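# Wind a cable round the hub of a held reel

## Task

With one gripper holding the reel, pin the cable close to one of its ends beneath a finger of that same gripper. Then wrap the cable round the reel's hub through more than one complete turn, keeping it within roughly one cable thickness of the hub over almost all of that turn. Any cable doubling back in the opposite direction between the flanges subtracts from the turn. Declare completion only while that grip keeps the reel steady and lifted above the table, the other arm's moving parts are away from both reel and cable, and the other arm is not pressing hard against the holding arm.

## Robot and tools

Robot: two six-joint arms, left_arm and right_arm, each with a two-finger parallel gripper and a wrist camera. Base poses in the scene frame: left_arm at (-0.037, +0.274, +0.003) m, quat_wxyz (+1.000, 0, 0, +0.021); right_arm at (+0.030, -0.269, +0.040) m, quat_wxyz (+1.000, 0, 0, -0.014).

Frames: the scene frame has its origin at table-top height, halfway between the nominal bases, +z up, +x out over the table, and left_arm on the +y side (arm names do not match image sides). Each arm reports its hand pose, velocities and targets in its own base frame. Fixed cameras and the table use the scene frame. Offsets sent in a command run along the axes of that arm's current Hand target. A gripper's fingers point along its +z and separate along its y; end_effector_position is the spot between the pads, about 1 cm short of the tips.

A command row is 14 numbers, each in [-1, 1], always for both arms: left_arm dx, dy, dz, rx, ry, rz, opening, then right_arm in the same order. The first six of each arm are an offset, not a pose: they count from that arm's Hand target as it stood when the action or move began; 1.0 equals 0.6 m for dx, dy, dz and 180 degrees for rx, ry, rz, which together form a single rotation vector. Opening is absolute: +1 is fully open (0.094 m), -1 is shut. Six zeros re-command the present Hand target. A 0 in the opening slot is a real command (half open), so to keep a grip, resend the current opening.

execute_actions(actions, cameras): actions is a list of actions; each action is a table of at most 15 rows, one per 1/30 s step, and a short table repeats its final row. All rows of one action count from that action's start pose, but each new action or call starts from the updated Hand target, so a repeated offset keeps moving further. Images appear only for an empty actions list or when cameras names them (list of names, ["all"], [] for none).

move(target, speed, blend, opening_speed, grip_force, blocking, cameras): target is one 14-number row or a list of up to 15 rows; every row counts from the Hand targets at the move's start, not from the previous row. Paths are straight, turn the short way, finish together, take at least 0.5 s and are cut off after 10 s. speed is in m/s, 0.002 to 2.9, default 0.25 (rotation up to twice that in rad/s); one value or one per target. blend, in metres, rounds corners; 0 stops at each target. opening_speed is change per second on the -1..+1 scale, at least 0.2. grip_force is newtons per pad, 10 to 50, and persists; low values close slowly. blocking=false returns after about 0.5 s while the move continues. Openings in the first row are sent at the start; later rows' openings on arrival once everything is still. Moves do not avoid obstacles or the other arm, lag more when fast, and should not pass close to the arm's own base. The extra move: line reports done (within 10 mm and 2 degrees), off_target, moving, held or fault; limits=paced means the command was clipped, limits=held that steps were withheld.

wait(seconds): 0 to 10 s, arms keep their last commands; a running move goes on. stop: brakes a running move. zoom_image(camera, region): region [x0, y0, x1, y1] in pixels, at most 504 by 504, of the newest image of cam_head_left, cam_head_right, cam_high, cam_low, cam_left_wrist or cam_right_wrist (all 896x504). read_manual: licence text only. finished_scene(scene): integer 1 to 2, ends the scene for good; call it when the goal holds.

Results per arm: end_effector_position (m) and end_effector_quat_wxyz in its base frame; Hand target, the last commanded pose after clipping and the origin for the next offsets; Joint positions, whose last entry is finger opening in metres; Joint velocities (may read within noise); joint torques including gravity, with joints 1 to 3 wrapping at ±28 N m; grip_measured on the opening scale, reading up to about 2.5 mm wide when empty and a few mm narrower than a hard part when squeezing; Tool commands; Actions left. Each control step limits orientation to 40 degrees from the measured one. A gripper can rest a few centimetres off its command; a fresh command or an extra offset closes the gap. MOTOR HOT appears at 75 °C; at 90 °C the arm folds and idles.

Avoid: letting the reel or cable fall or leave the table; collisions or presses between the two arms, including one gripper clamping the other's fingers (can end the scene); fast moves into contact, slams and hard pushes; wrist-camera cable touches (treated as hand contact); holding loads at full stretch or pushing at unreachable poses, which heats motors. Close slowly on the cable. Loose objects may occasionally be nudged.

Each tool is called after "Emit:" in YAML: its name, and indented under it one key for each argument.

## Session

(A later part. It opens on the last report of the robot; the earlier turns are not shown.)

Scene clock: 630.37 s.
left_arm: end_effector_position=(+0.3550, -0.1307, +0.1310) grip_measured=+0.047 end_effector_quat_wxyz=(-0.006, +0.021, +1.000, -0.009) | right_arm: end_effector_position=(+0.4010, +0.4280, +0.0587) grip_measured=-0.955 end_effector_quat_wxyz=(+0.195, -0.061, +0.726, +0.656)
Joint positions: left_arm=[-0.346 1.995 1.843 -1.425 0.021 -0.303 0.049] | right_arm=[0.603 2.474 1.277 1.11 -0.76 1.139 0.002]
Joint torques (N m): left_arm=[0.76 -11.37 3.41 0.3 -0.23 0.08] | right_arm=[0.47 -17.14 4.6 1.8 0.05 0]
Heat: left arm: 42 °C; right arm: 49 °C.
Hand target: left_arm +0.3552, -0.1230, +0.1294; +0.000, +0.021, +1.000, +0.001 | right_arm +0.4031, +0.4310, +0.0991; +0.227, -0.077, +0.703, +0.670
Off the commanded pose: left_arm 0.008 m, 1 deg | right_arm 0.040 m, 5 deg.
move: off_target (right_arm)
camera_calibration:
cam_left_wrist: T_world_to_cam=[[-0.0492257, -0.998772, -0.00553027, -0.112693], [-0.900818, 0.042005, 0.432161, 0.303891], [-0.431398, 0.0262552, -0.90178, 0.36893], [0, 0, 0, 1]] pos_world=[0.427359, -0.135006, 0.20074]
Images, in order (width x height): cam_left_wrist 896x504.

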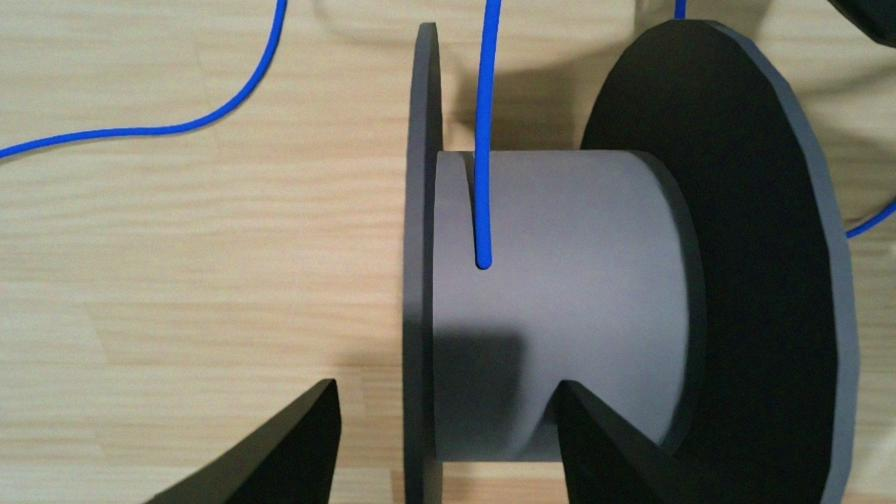

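Emit:
move:
  target: [0,0,0,0,0,0,0.05,-0.017,0.04,0.0065,0,0,0,-1]
  speed: 0.08
  cameras: ["cam_left_wrist"]

Scene clock: 641.37 s.
left_arm: end_effector_position=(+0.3550, -0.1307, +0.1310) grip_measured=+0.047 end_effector_quat_wxyz=(-0.006, +0.021, +1.000, -0.009) | right_arm: end_effector_position=(+0.4016, +0.4318, +0.0900) grip_measured=-0.955 end_effector_quat_wxyz=(+0.202, -0.065, +0.721, +0.660)
Joint positions: left_arm=[-0.346 1.995 1.843 -1.425 0.021 -0.303 0.049] | right_arm=[0.609 2.397 1.277 1.054 -0.753 1.139 0.002]
Joint torques (N m): left_arm=[0.76 -11.37 3.41 0.3 -0.23 0.08] | right_arm=[0.54 -16.53 5.46 1.53 0.09 -0.03]
Heat: left arm: 42 °C; right arm: 51 °C.
Hand target: left_arm +0.3552, -0.1230, +0.1294; +0.000, +0.021, +1.000, +0.001 | right_arm +0.4030, +0.4350, +0.1252; +0.227, -0.077, +0.703, +0.670
Off the commanded pose: left_arm 0.008 m, 1 deg | right_arm 0.035 m, 4 deg.
move: off_target (right_arm)
camera_calibration:
cam_left_wrist: T_world_to_cam=[[-0.0492257, -0.998772, -0.00553027, -0.112693], [-0.900818, 0.042005, 0.432161, 0.303891], [-0.431398, 0.0262552, -0.90178, 0.36893], [0, 0, 0, 1]] pos_world=[0.427359, -0.135006, 0.20074]
Images, in order (width x height): cam_left_wrist 896x504.

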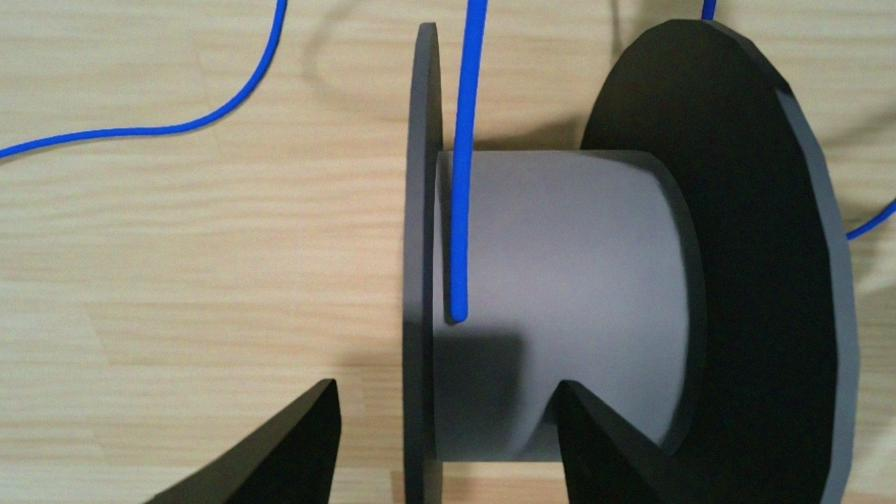

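Emit:
zoom_image:
  camera: "cam_left_wrist"
  region: [330, 250, 610, 504]

Scaled by 1.800 from the camera's 896x504 image, which has a finer 1280x720 frame.

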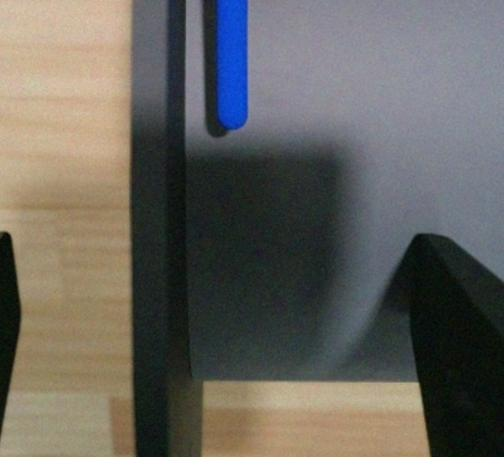

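Emit:
move:
  target: [0,0,0,0,0,0,0.05,0.045,0.0372,-0.0163,0,0,0,-1]
  speed: 0.06
  cameras: ["cam_left_wrist","cam_low"]

Scene clock: 660.00 s.
left_arm: end_effector_position=(+0.3550, -0.1309, +0.1310) grip_measured=+0.047 end_effector_quat_wxyz=(-0.006, +0.022, +1.000, -0.009) | right_arm: end_effector_position=(+0.3701, +0.4304, +0.0986) grip_measured=-0.955 end_effector_quat_wxyz=(+0.200, -0.062, +0.725, +0.656)
Joint positions: left_arm=[-0.346 1.995 1.843 -1.425 0.021 -0.302 0.049] | right_arm=[0.651 2.299 1.138 1.084 -0.707 1.139 0.002]
Joint torques (N m): left_arm=[0.76 -11.37 3.4 0.3 -0.24 0.07] | right_arm=[0.69 -15.82 4.51 1.82 0.05 -0.01]
Heat: left arm: 42 °C; right arm: 54 °C.
Hand target: left_arm +0.3552, -0.1230, +0.1294; +0.000, +0.021, +1.000, +0.001 | right_arm +0.3678, +0.4328, +0.1338; +0.226, -0.077, +0.703, +0.670
Off the commanded pose: left_arm 0.008 m, 1 deg | right_arm 0.035 m, 5 deg.
move: off_target (right_arm)
camera_calibration:
cam_left_wrist: T_world_to_cam=[[-0.0503562, -0.998719, -0.0048659, -0.112435], [-0.900702, 0.043308, 0.432273, 0.303998], [-0.431509, 0.0261504, -0.901729, 0.368956], [0, 0, 0, 1]] pos_world=[0.427358, -0.135104, 0.200741]
Images, in order (width x height): cam_low 896x504, cam_left_wrist 896x504.

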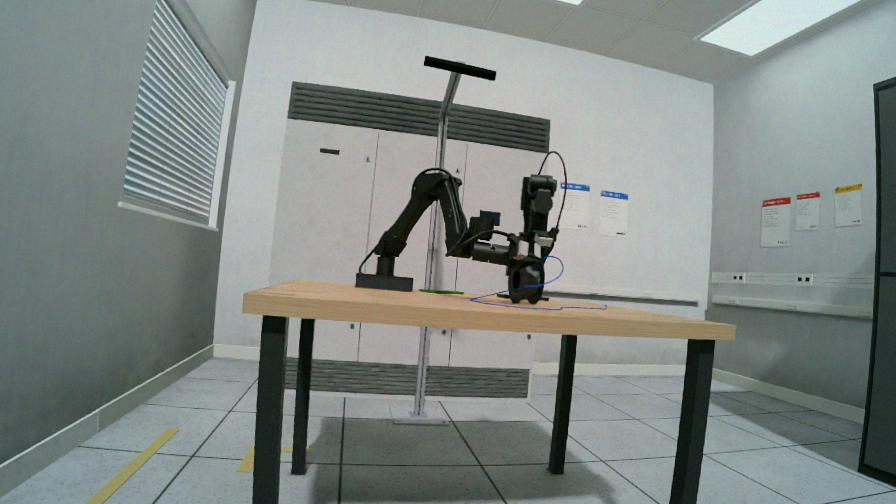

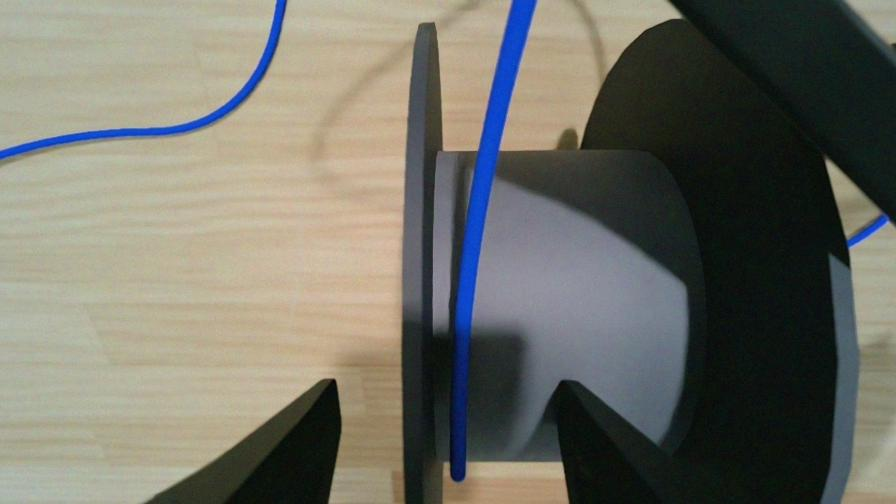

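Emit:
move:
  target: [0,0.0117,0,0,0,0,0.05,0.0143,0.0087,-0.0035,0,0,0,-1]
  speed: 0.06
  cameras: ["cam_left_wrist"]

Scene clock: 665.77 s.
left_arm: end_effector_position=(+0.3527, -0.1285, +0.1308) grip_measured=+0.048 end_effector_quat_wxyz=(-0.011, +0.024, +0.999, -0.017) | right_arm: end_effector_position=(+0.3653, +0.4282, +0.1010) grip_measured=-0.955 end_effector_quat_wxyz=(+0.208, -0.056, +0.725, +0.654)
Joint positions: left_arm=[-0.333 1.987 1.831 -1.425 0.04 -0.284 0.049] | right_arm=[0.66 2.277 1.101 1.102 -0.678 1.139 0.002]
Joint torques (N m): left_arm=[1.24 -11.26 3.55 0.31 -0.42 0.07] | right_arm=[1.36 -15.62 4.42 1.84 -0.11 0.01]
Heat: left arm: 42 °C; right arm: 53 °C.
Hand target: left_arm +0.3555, -0.1159, +0.1293; -0.001, +0.021, +1.000, +0.001 | right_arm +0.3575, +0.4329, +0.1350; +0.226, -0.077, +0.703, +0.670
Off the commanded pose: left_arm 0.013 m, 2 deg | right_arm 0.035 m, 4 deg.
move: off_target (left_arm, right_arm)
camera_calibration:
cam_left_wrist: T_world_to_cam=[[-0.0555011, -0.998385, 0.0121074, -0.110506], [-0.896057, 0.0551545, 0.4405, 0.300781], [-0.440457, 0.0135993, -0.897671, 0.368742], [0, 0, 0, 1]] pos_world=[0.425799, -0.131931, 0.199852]
Images, in order (width x height): cam_left_wrist 896x504.

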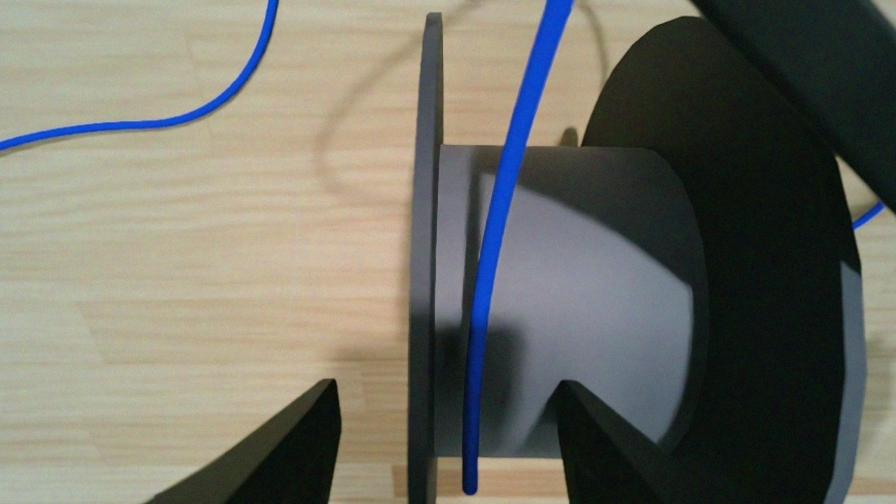

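Emit:
move:
  target: [0,0,0,0,0,0,-1,0,0,0,0,0,0,-1]
  opening_speed: 0.5
  cameras: ["cam_left_wrist","cam_low"]

Emit:
zoom_image:
  camera: "cam_left_wrist"
  region: [330, 250, 610, 504]

Scene clock: 670.40 s.
left_arm: end_effector_position=(+0.3540, -0.1238, +0.1313) grip_measured=-0.861 end_effector_quat_wxyz=(-0.008, +0.022, +1.000, -0.012) | right_arm: end_effector_position=(+0.3647, +0.4295, +0.1027) grip_measured=-0.955 end_effector_quat_wxyz=(+0.211, -0.057, +0.723, +0.655)
Joint positions: left_arm=[-0.326 1.983 1.827 -1.423 0.027 -0.282 0.007] | right_arm=[0.664 2.276 1.101 1.109 -0.672 1.139 0.002]
Joint torques (N m): left_arm=[0.59 -10.93 3.75 0.31 -0.3 0.04] | right_arm=[0.94 -15.54 4.41 1.75 -0.18 -0.01]
Heat: left arm: 42 °C; right arm: 52 °C.
Hand target: left_arm +0.3554, -0.1159, +0.1293; -0.001, +0.021, +1.000, +0.001 | right_arm +0.3576, +0.4328, +0.1351; +0.227, -0.077, +0.703, +0.670
Off the commanded pose: left_arm 0.008 m, 2 deg | right_arm 0.033 m, 4 deg.
move: off_target (right_arm)
camera_calibration:
cam_left_wrist: T_world_to_cam=[[-0.0507333, -0.998712, 0.000725389, -0.106013], [-0.899038, 0.0459863, 0.435449, 0.302098], [-0.434922, 0.0214396, -0.900213, 0.368931], [0, 0, 0, 1]] pos_world=[0.426675, -0.127679, 0.200644]
Images, in order (width x height): cam_low 896x504, cam_left_wrist 896x504.

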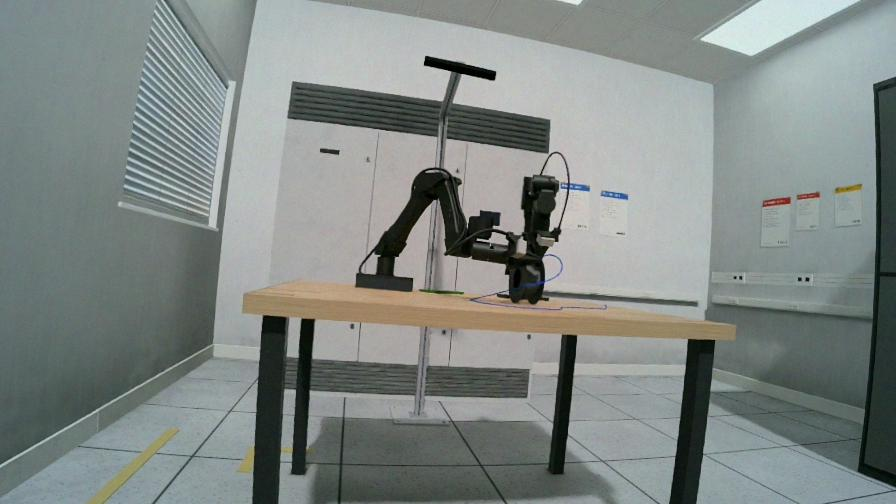

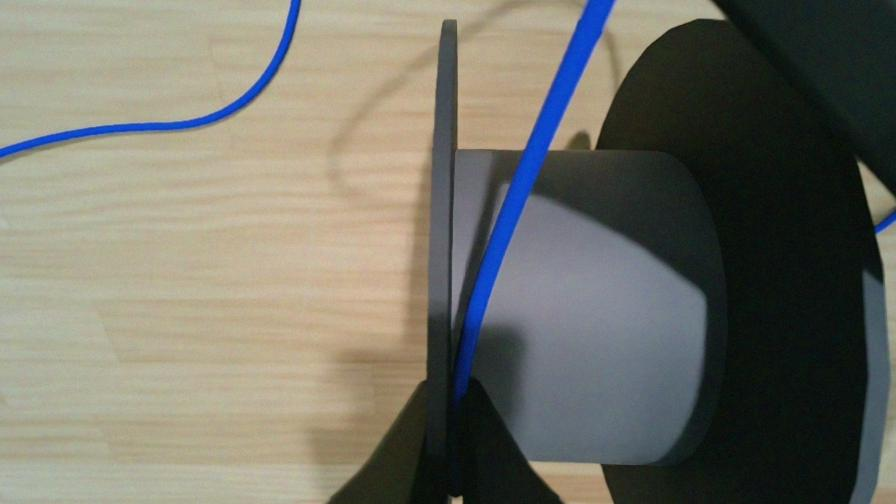

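Scaled by 1.800 from the camera's 896x504 image, which has a finer 1280x720 frame.

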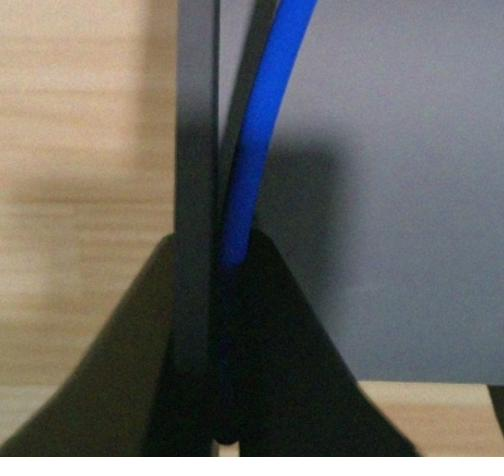

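Emit:
move:
  target: [0,0,0,0,0,0,-1,0,0,0,0,0,0,-0.65]
  opening_speed: 0.6

Emit:
move:
  target: [0,0,0,0,0,0,-1,0,0,-0.3,0,0,0,-0.65]
  speed: 0.15
  cameras: ["all"]

Scene clock: 685.07 s.
left_arm: end_effector_position=(+0.3540, -0.1246, +0.1313) grip_measured=-0.863 end_effector_quat_wxyz=(-0.008, +0.022, +1.000, -0.014) | right_arm: end_effector_position=(+0.3648, +0.4296, +0.1054) grip_measured=-0.651 end_effector_quat_wxyz=(+0.213, -0.058, +0.721, +0.657)
Joint positions: left_arm=[-0.326 1.983 1.827 -1.422 0.032 -0.282 0.006] | right_arm=[0.664 2.272 1.101 1.111 -0.672 1.139 0.016]
Joint torques (N m): left_arm=[0.59 -10.93 3.78 0.3 -0.34 0.04] | right_arm=[0.95 -15.23 4.51 1.7 -0.12 0.01]
Heat: left arm: 42 °C; right arm: 50 °C.
Hand target: left_arm +0.3555, -0.1159, +0.1293; +0.000, +0.021, +1.000, +0.001 | right_arm +0.3576, +0.4328, +0.1350; +0.227, -0.077, +0.703, +0.670
Off the commanded pose: left_arm 0.009 m, 2 deg | right_arm 0.031 m, 4 deg.
move: off_target (right_arm)

Scene clock: 687.03 s.
left_arm: end_effector_position=(+0.3540, -0.1248, +0.1313) grip_measured=-0.863 end_effector_quat_wxyz=(-0.008, +0.023, +1.000, -0.015) | right_arm: end_effector_position=(+0.3217, +0.2577, +0.1145) grip_measured=-0.651 end_effector_quat_wxyz=(+0.202, -0.051, +0.718, +0.664)
Joint positions: left_arm=[-0.326 1.983 1.827 -1.422 0.033 -0.28 0.006] | right_arm=[0.28 1.99 0.567 1.348 -1.064 1.139 0.016]
Joint torques (N m): left_arm=[0.61 -10.93 3.77 0.3 -0.34 0.02] | right_arm=[-0.16 -11 3.4 1.77 -0.16 -0.05]
Heat: left arm: 42 °C; right arm: 50 °C.
Hand target: left_arm +0.3555, -0.1159, +0.1293; +0.000, +0.021, +1.000, +0.001 | right_arm +0.3188, +0.2571, +0.1349; +0.226, -0.077, +0.703, +0.670
Off the commanded pose: left_arm 0.009 m, 2 deg | right_arm 0.021 m, 5 deg.
move: off_target (right_arm)
camera_calibration:
cam_left_wrist: T_world_to_cam=[[-0.0522133, -0.998617, 0.00614871, -0.107232], [-0.898716, 0.0496727, 0.435708, 0.302416], [-0.435411, 0.0172238, -0.900067, 0.368592], [0, 0, 0, 1]] pos_world=[0.426676, -0.128454, 0.200652]
cam_right_wrist: T_world_to_cam=[[0.33389, -0.0840657, -0.938856, 0.0231746], [-0.92336, -0.229442, -0.307835, 0.428611], [-0.189534, 0.969685, -0.154231, -0.0800124], [0, 0, 0, 1]] pos_world=[0.37286, 0.177876, 0.141359]

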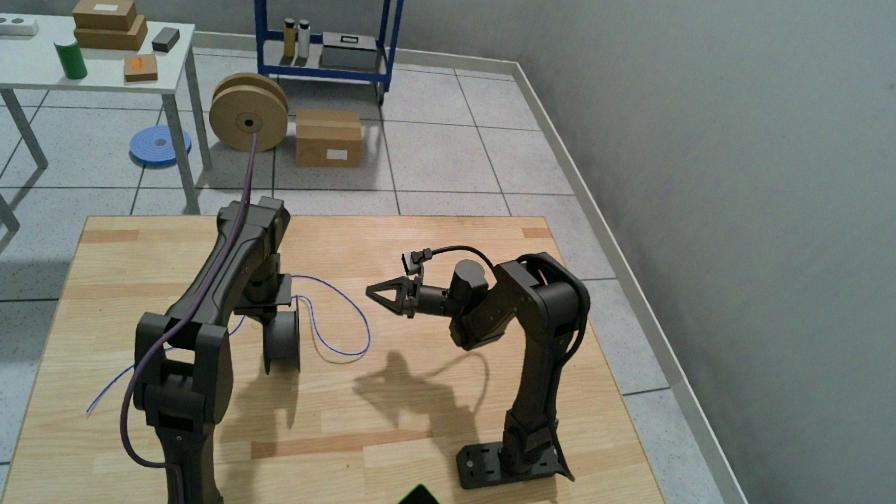

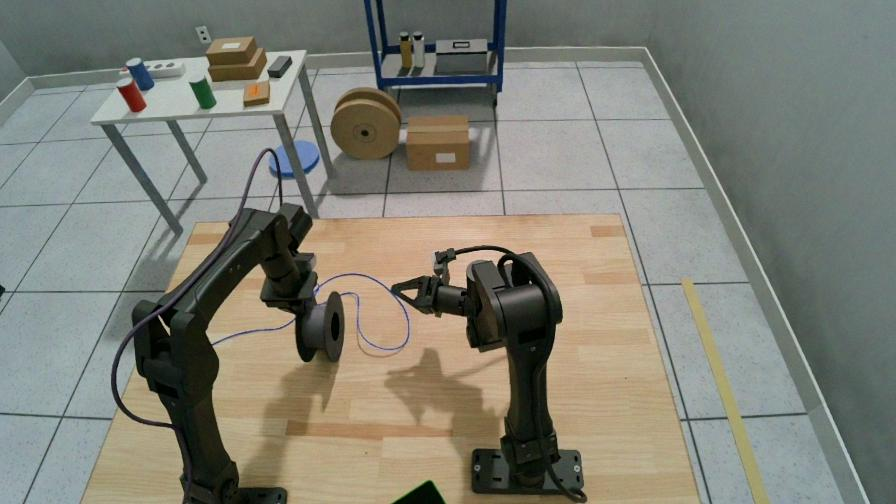

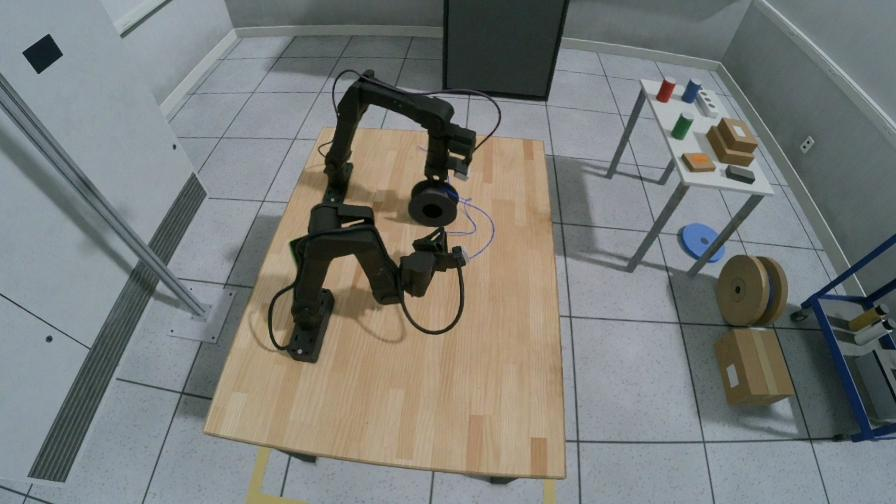

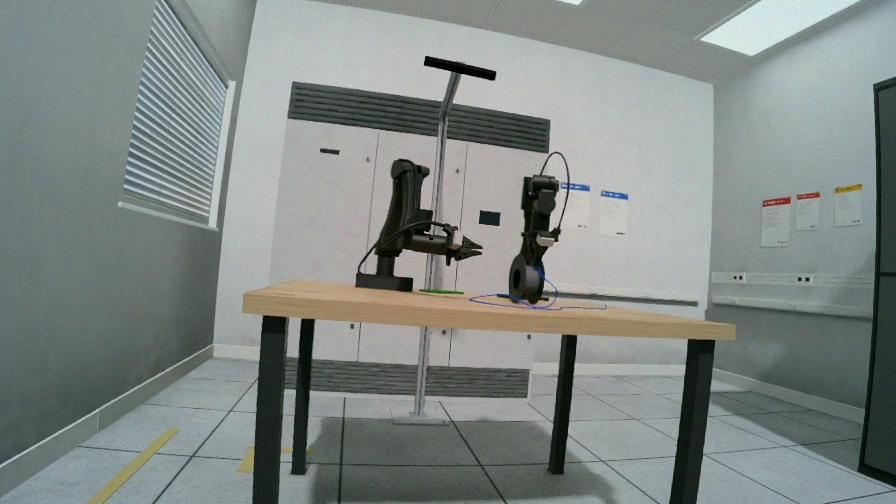

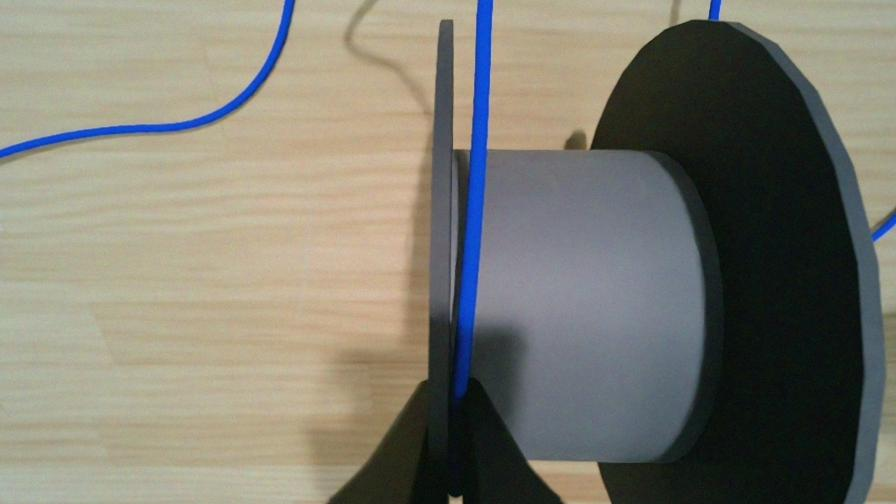

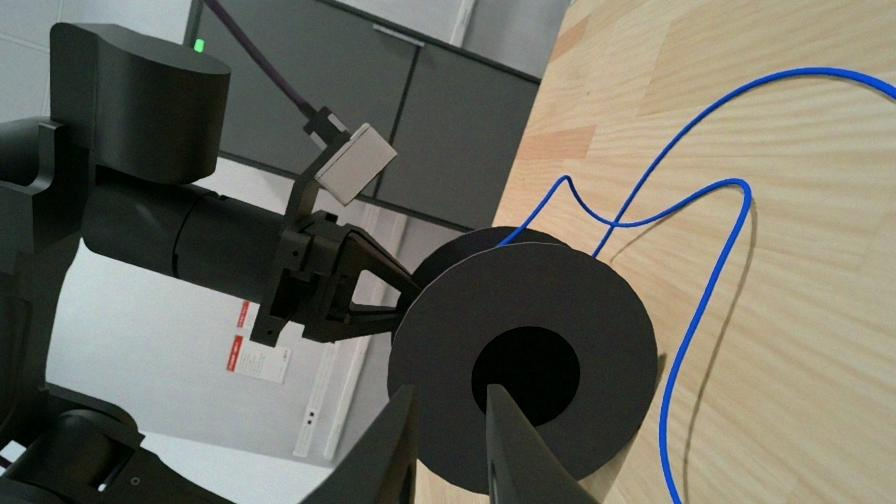

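Emit:
move:
  target:
    - [0,0,-0.12,0,0,0,-1,0,0,-0.1,0,0,0,-0.65]
    - [0.1069,-0.0218,-0.2812,0,-0.25,0,-1,0,0,-0.1,0,0,0,-0.65]
  speed: 0.12
  blend: [0.03,0]
  cameras: ["all"]

Scene clock: 706.03 s.
left_arm: end_effector_position=(+0.2843, -0.1264, +0.2826) grip_measured=-0.864 end_effector_quat_wxyz=(+0.345, +0.036, +0.938, +0.005) | right_arm: end_effector_position=(+0.3083, +0.2002, +0.1181) grip_measured=-0.651 end_effector_quat_wxyz=(+0.198, -0.046, +0.715, +0.670)
Joint positions: left_arm=[-0.64 1.263 1.464 -1.165 -0.382 -0.441 0.006] | right_arm=[0.087 1.932 0.47 1.379 -1.261 1.139 0.016]
Joint torques (N m): left_arm=[-0.49 -6.28 5.63 1.63 -0.5 -0.16] | right_arm=[-0.61 -9.92 3.04 1.74 -0.23 -0.12]
Heat: left arm: 42 °C; right arm: 48 °C.
Hand target: left_arm +0.2909, -0.1266, +0.2982; +0.382, +0.019, +0.924, -0.007 | right_arm +0.3060, +0.1984, +0.1349; +0.226, -0.077, +0.703, +0.670
Off the commanded pose: left_arm 0.017 m, 5 deg | right_arm 0.017 m, 5 deg.
move: off_target (left_arm, right_arm)
camera_calibration:
cam_left_wrist: T_world_to_cam=[[-0.0549581, -0.996928, -0.0558127, -0.0949858], [-0.961927, 0.0678506, -0.264751, 0.392077], [0.267724, 0.0391375, -0.9627, 0.295051], [0, 0, 0, 1]] pos_world=[0.292937, -0.132844, 0.382547]
cam_right_wrist: T_world_to_cam=[[0.323748, -0.0701178, -0.943542, 0.0271965], [-0.926054, -0.227895, -0.300812, 0.403882], [-0.193937, 0.971158, -0.138714, -0.0269987], [0, 0, 0, 1]] pos_world=[0.359975, 0.12017, 0.143408]

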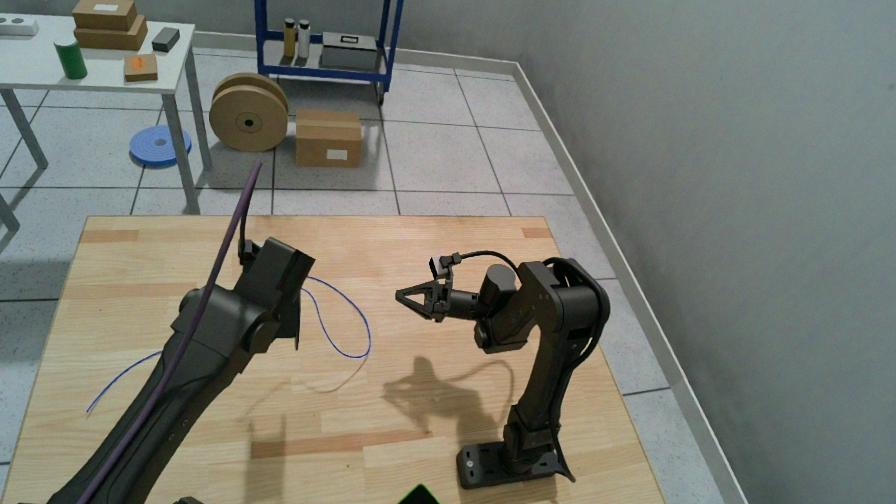

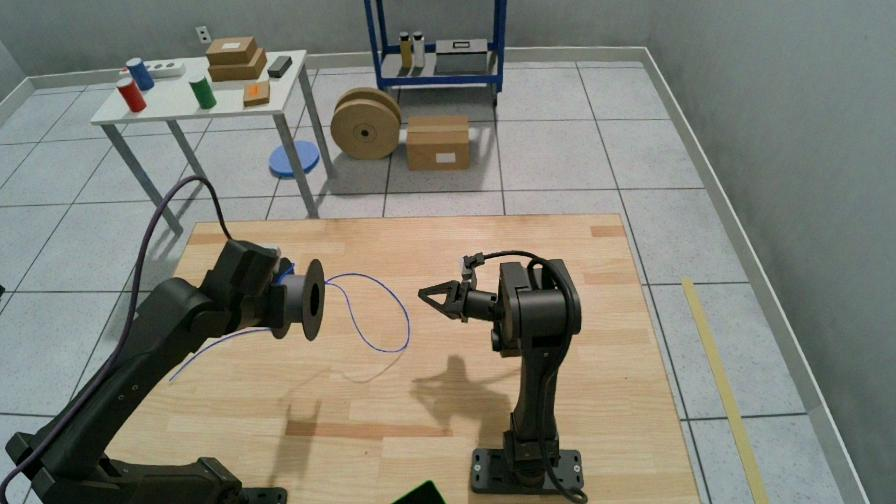

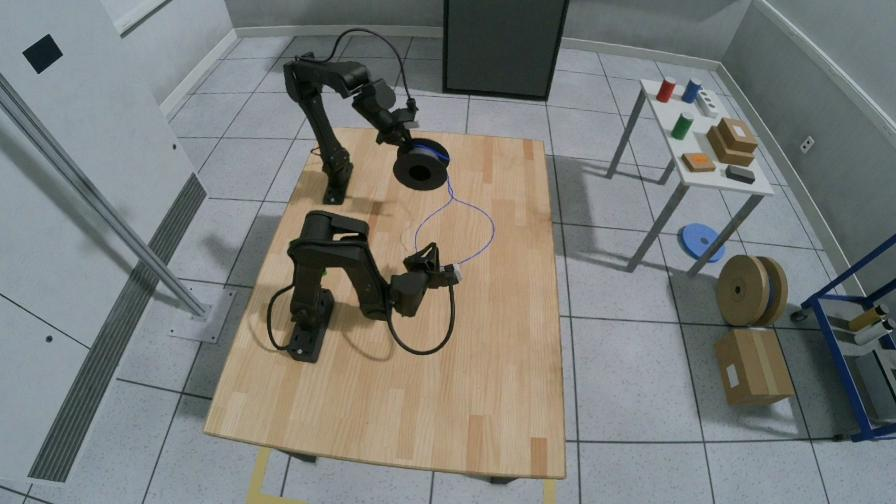

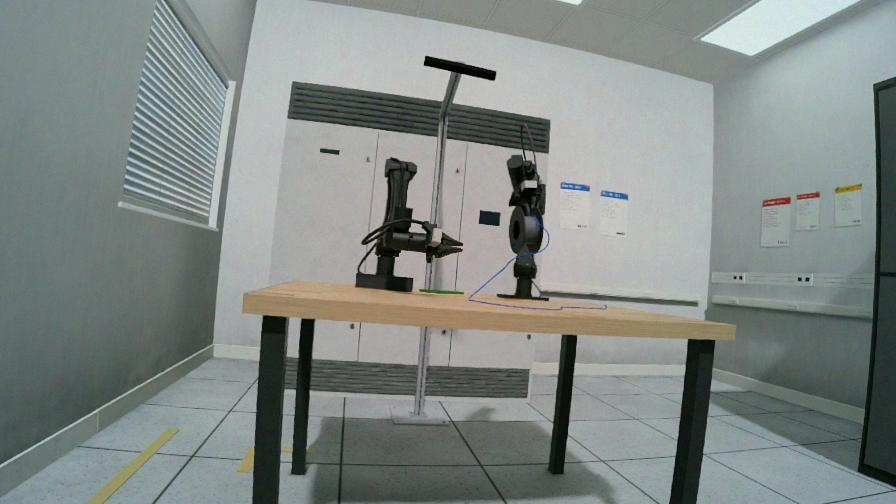

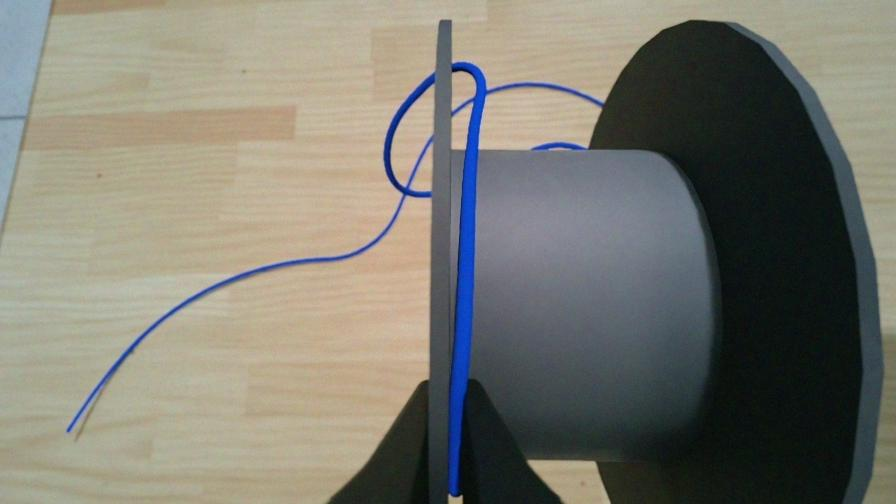

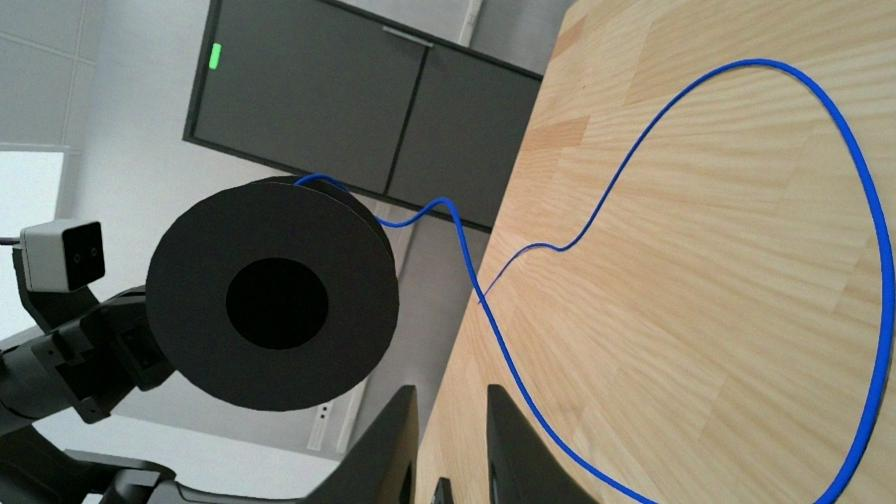

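Emit:
move:
  target:
    - [0,0,0,0,0,0,-1,-0.058,0.083,-0.081,0.0158,0.294,-0.26,-0.4]
    - [0,0,0,0,0,0,-1,0.0687,-0.0323,0.0813,0.0316,0.5875,-0.5197,-0.2]
  speed: 0.3
  blend: [0.03,0]
  cameras: ["cam_right_wrist","cam_left_wrist","cam_head_right"]

Scene clock: 744.67 s.
left_arm: end_effector_position=(+0.2844, -0.1264, +0.2827) grip_measured=-0.864 end_effector_quat_wxyz=(+0.345, +0.036, +0.938, +0.005) | right_arm: end_effector_position=(+0.2866, +0.2506, +0.1013) grip_measured=-0.201 end_effector_quat_wxyz=(-0.567, +0.645, -0.291, -0.423)
Joint positions: left_arm=[-0.64 1.263 1.464 -1.164 -0.383 -0.441 0.006] | right_arm=[0.222 2.163 0.743 1.376 -1.566 -0.549 0.038]
Joint torques (N m): left_arm=[-0.47 -6.27 5.61 1.62 -0.49 -0.16] | right_arm=[0.44 -7.56 4.12 1.06 -0.04 -0.18]
Heat: left arm: 43 °C; right arm: 46 °C.
Hand target: left_arm +0.2909, -0.1266, +0.2982; +0.382, +0.019, +0.924, -0.007 | right_arm +0.2881, +0.2524, +0.1000; -0.339, +0.834, -0.353, -0.253
Off the commanded pose: left_arm 0.017 m, 5 deg | right_arm 0.003 m, 90 deg; orientation clipped.
move: off_target (left_arm, right_arm); target 2's new opening was sent with right_arm's hand 0.003 m and 90 deg from that target; limits=paced
camera_calibration:
cam_left_wrist: T_world_to_cam=[[-0.0544644, -0.996946, -0.0559589, -0.0949624], [-0.961676, 0.0674548, -0.265761, 0.392476], [0.268724, 0.0393399, -0.962414, 0.294836], [0, 0, 0, 1]] pos_world=[0.293033, -0.132746, 0.382744]
cam_right_wrist: T_world_to_cam=[[0.854825, 0.216145, 0.471759, -0.345519], [0.518382, -0.314394, -0.795259, 0.0479758], [-0.0235731, 0.924358, -0.380798, -0.0950828], [0, 0, 0, 1]] pos_world=[0.268247, 0.177656, 0.164948]
Images, in order (width x height): cam_head_right 896x504, cam_left_wrist 896x504, cam_right_wrist 896x504.

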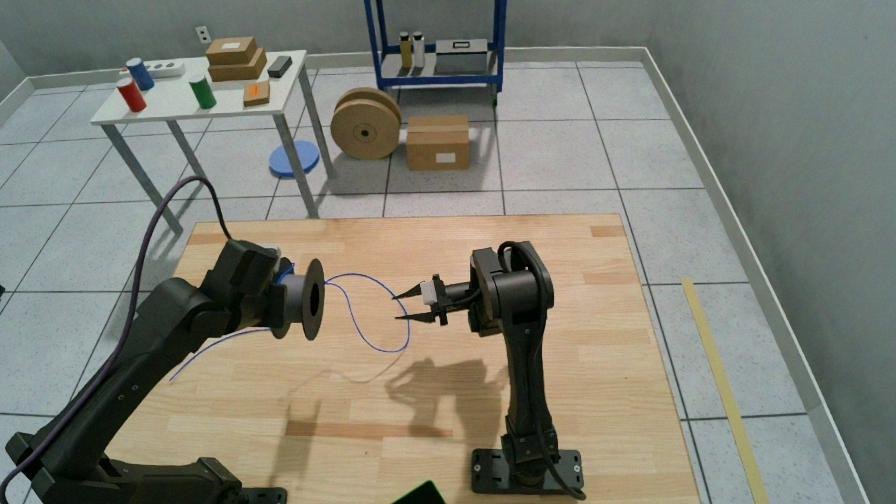

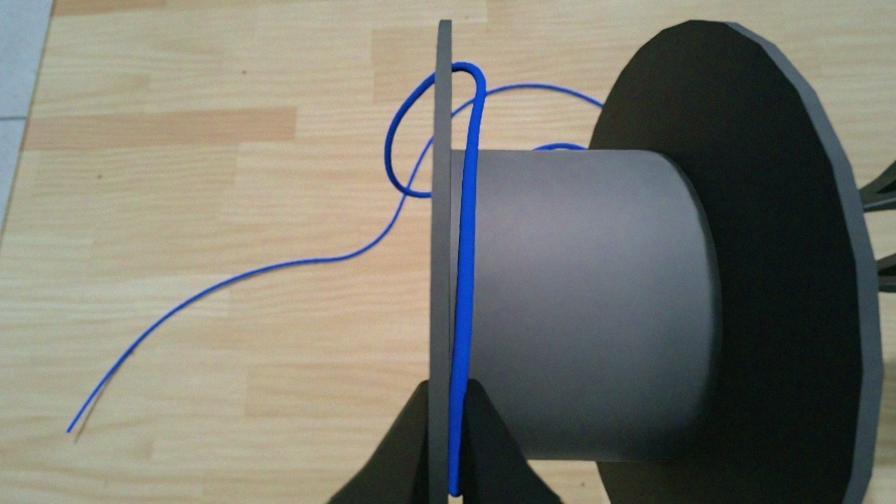

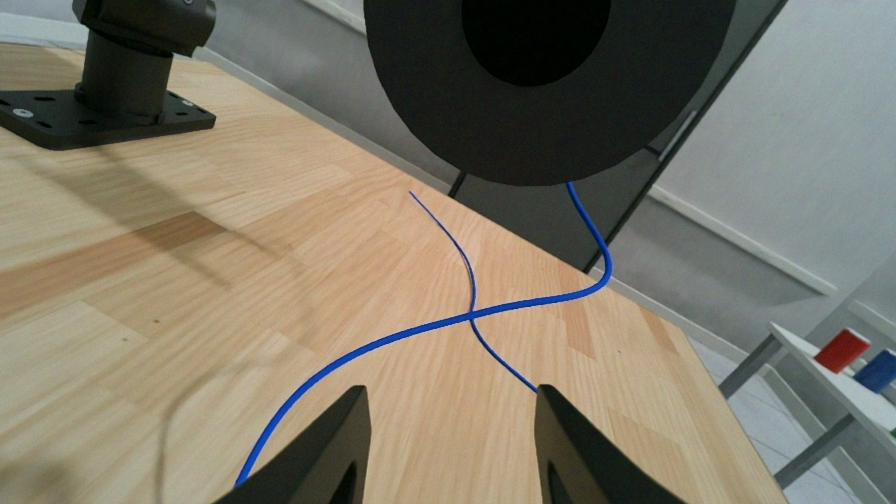

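Emit:
move:
  target: [0,0,0,0,0,0,-1,0.0622,0.063,0.0665,0.1222,-0.199,0.1845,-0.1]
  speed: 0.2
  cameras: ["cam_right_wrist","cam_low","cam_head_right"]

Scene clock: 784.80 s.
left_arm: end_effector_position=(+0.2844, -0.1264, +0.2827) grip_measured=-0.864 end_effector_quat_wxyz=(+0.345, +0.036, +0.938, +0.005) | right_arm: end_effector_position=(+0.2747, +0.2448, +0.0292) grip_measured=-0.101 end_effector_quat_wxyz=(-0.448, +0.500, -0.528, -0.520)
Joint positions: left_arm=[-0.64 1.263 1.464 -1.164 -0.383 -0.441 0.006] | right_arm=[0.222 2.316 0.603 1.393 -1.387 -0.214 0.042]
Joint torques (N m): left_arm=[-0.46 -6.27 5.6 1.62 -0.49 -0.16] | right_arm=[0.59 -6.32 1.76 2.72 -0.17 0.07]
Heat: left arm: 43 °C; right arm: 43 °C.
Hand target: left_arm +0.2909, -0.1266, +0.2982; +0.382, +0.019, +0.924, -0.007 | right_arm +0.2752, +0.2468, +0.0351; -0.493, +0.507, -0.493, -0.507
Off the commanded pose: left_arm 0.017 m, 5 deg | right_arm 0.006 m, 7 deg.
move: off_target (left_arm, right_arm)
camera_calibration:
cam_right_wrist: T_world_to_cam=[[0.991036, 0.0667843, -0.115701, -0.283728], [-0.0705752, -0.473626, -0.877894, 0.198219], [-0.113429, 0.878191, -0.464667, -0.0789671], [0, 0, 0, 1]] pos_world=[0.286217, 0.182178, 0.104495]
Images, in order (width x height): cam_head_right 896x504, cam_low 896x504, cam_right_wrist 896x504.

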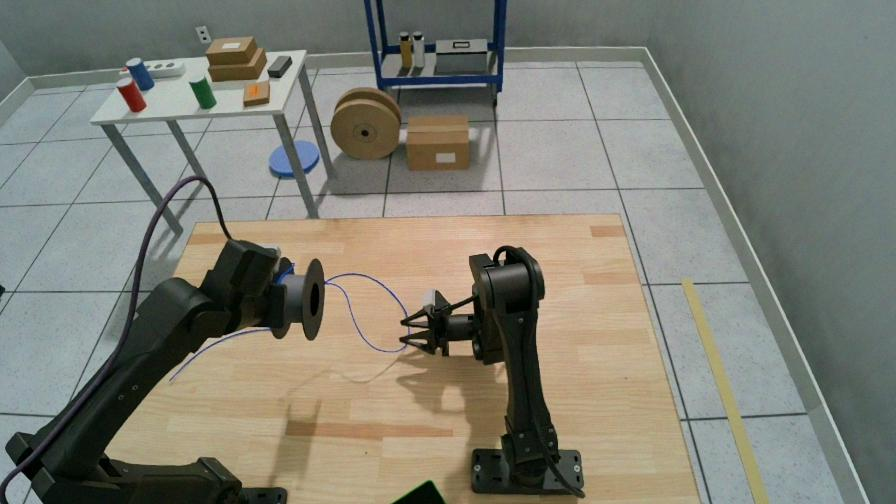

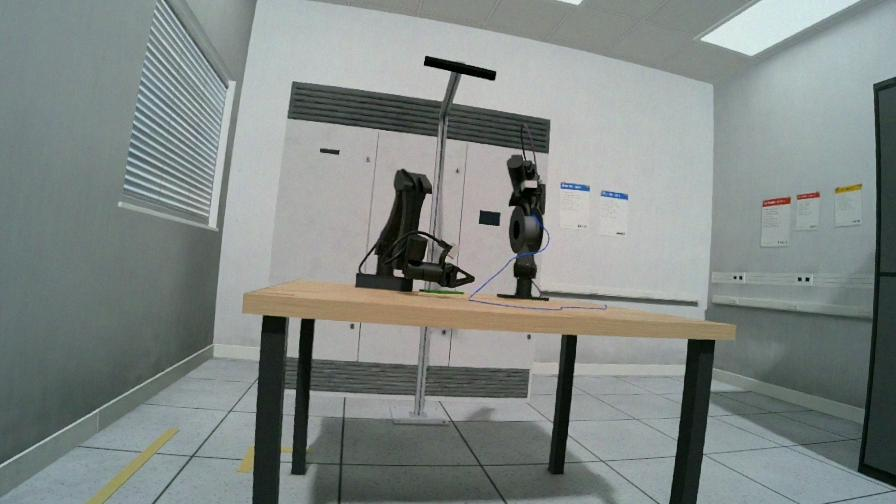

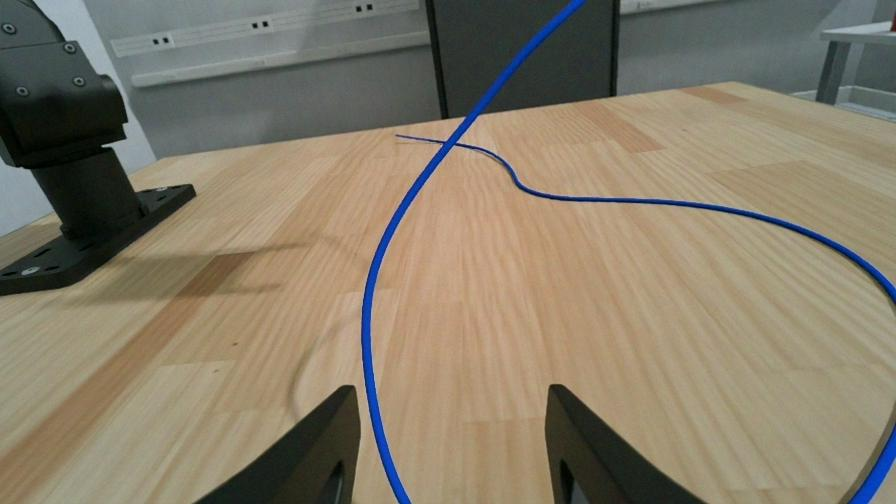

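Emit:
move:
  target: [0,0,0,0,0,0,-1,0,0.032,0.025,0,0,0,-0.1]
  speed: 0.1
  cameras: ["cam_right_wrist"]

Emit:
zoom_image:
  camera: "cam_right_wrist"
  region: [300, 300, 600, 504]

Scene clock: 790.70 s.
left_arm: end_effector_position=(+0.2844, -0.1264, +0.2827) grip_measured=-0.864 end_effector_quat_wxyz=(+0.345, +0.036, +0.938, +0.005) | right_arm: end_effector_position=(+0.2511, +0.2585, +0.0187) grip_measured=-0.101 end_effector_quat_wxyz=(+0.423, -0.496, +0.546, +0.526)
Joint positions: left_arm=[-0.64 1.263 1.464 -1.164 -0.383 -0.441 0.006] | right_arm=[0.29 2.316 0.542 1.397 -1.326 -0.21 0.042]
Joint torques (N m): left_arm=[-0.46 -6.27 5.6 1.62 -0.49 -0.16] | right_arm=[0.42 -7.25 1.4 3.26 -0.2 0.06]
Heat: left arm: 43 °C; right arm: 43 °C.
Hand target: left_arm +0.2909, -0.1266, +0.2982; +0.382, +0.019, +0.924, -0.007 | right_arm +0.2556, +0.2612, +0.0351; +0.493, -0.507, +0.493, +0.507
Off the commanded pose: left_arm 0.017 m, 5 deg | right_arm 0.017 m, 10 deg.
move: off_target (left_arm, right_arm)
camera_calibration:
cam_right_wrist: T_world_to_cam=[[0.982534, 0.0718242, -0.171662, -0.260552], [-0.112655, -0.504648, -0.855944, 0.212052], [-0.148106, 0.860332, -0.487742, -0.0848536], [0, 0, 0, 1]] pos_world=[0.267322, 0.198728, 0.0953909]
Images, in order (width x height): cam_right_wrist 896x504.

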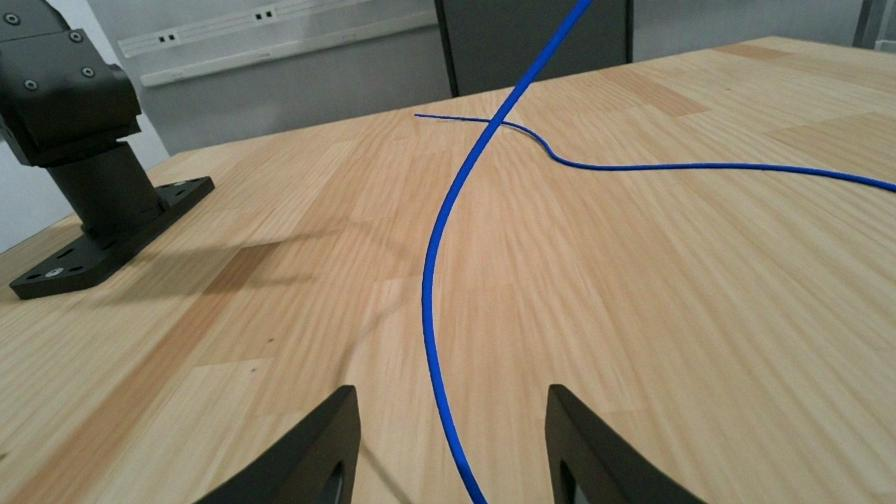

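Scaled by 1.680 from the camera's 896x504 image, which has a finer 1280x720 frame.

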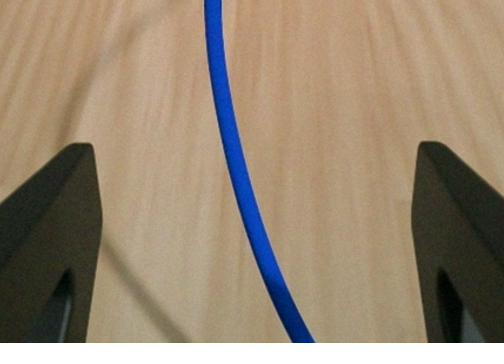

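Emit:
move:
  target: [0,0,0,0,0,0,-1,-0.012,0,0.032,0,0,0,-0.3]
  speed: 0.1
  cameras: ["cam_right_wrist"]

Emit:
zoom_image:
  camera: "cam_right_wrist"
  region: [300, 300, 600, 504]

Scene clock: 796.13 s.
left_arm: end_effector_position=(+0.2844, -0.1264, +0.2827) grip_measured=-0.864 end_effector_quat_wxyz=(+0.345, +0.036, +0.938, +0.005) | right_arm: end_effector_position=(+0.2446, +0.2749, +0.0147) grip_measured=-0.299 end_effector_quat_wxyz=(+0.407, -0.493, +0.560, +0.528)
Joint positions: left_arm=[-0.64 1.263 1.464 -1.164 -0.383 -0.441 0.006] | right_arm=[0.355 2.316 0.542 1.398 -1.262 -0.166 0.033]
Joint torques (N m): left_arm=[-0.46 -6.28 5.6 1.62 -0.49 -0.16] | right_arm=[0.5 -9.03 2.47 3.41 -0.21 0.07]
Heat: left arm: 43 °C; right arm: 45 °C.
Hand target: left_arm +0.2909, -0.1266, +0.2982; +0.382, +0.019, +0.924, -0.007 | right_arm +0.2550, +0.2804, +0.0423; +0.493, -0.507, +0.493, +0.507
Off the commanded pose: left_arm 0.017 m, 5 deg | right_arm 0.030 m, 13 deg.
joint sent to its limit (right arm) — joint 4 (wrist pitch), upper limit. The joint targets are off in orientation, not in position.
move: off_target (left_arm, right_arm)
camera_calibration:
cam_right_wrist: T_world_to_cam=[[0.975905, 0.0680288, -0.207321, -0.252857], [-0.141552, -0.525693, -0.838814, 0.228752], [-0.166051, 0.84795, -0.503397, -0.0937654], [0, 0, 0, 1]] pos_world=[0.263574, 0.216963, 0.0922568]
Images, in order (width x height): cam_right_wrist 896x504.

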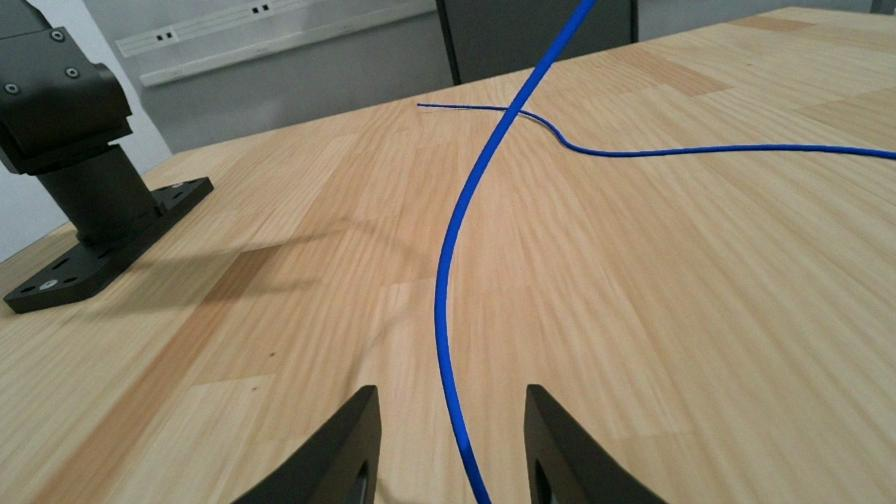

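Scaled by 1.680 from the camera's 896x504 image, which has a finer 1280x720 frame.

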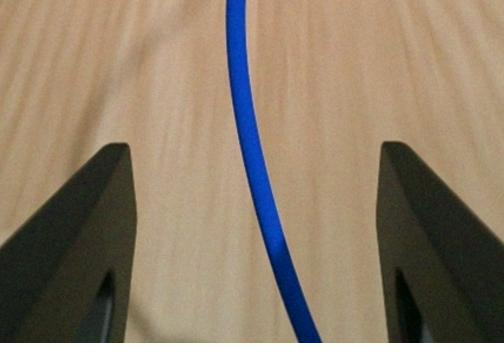

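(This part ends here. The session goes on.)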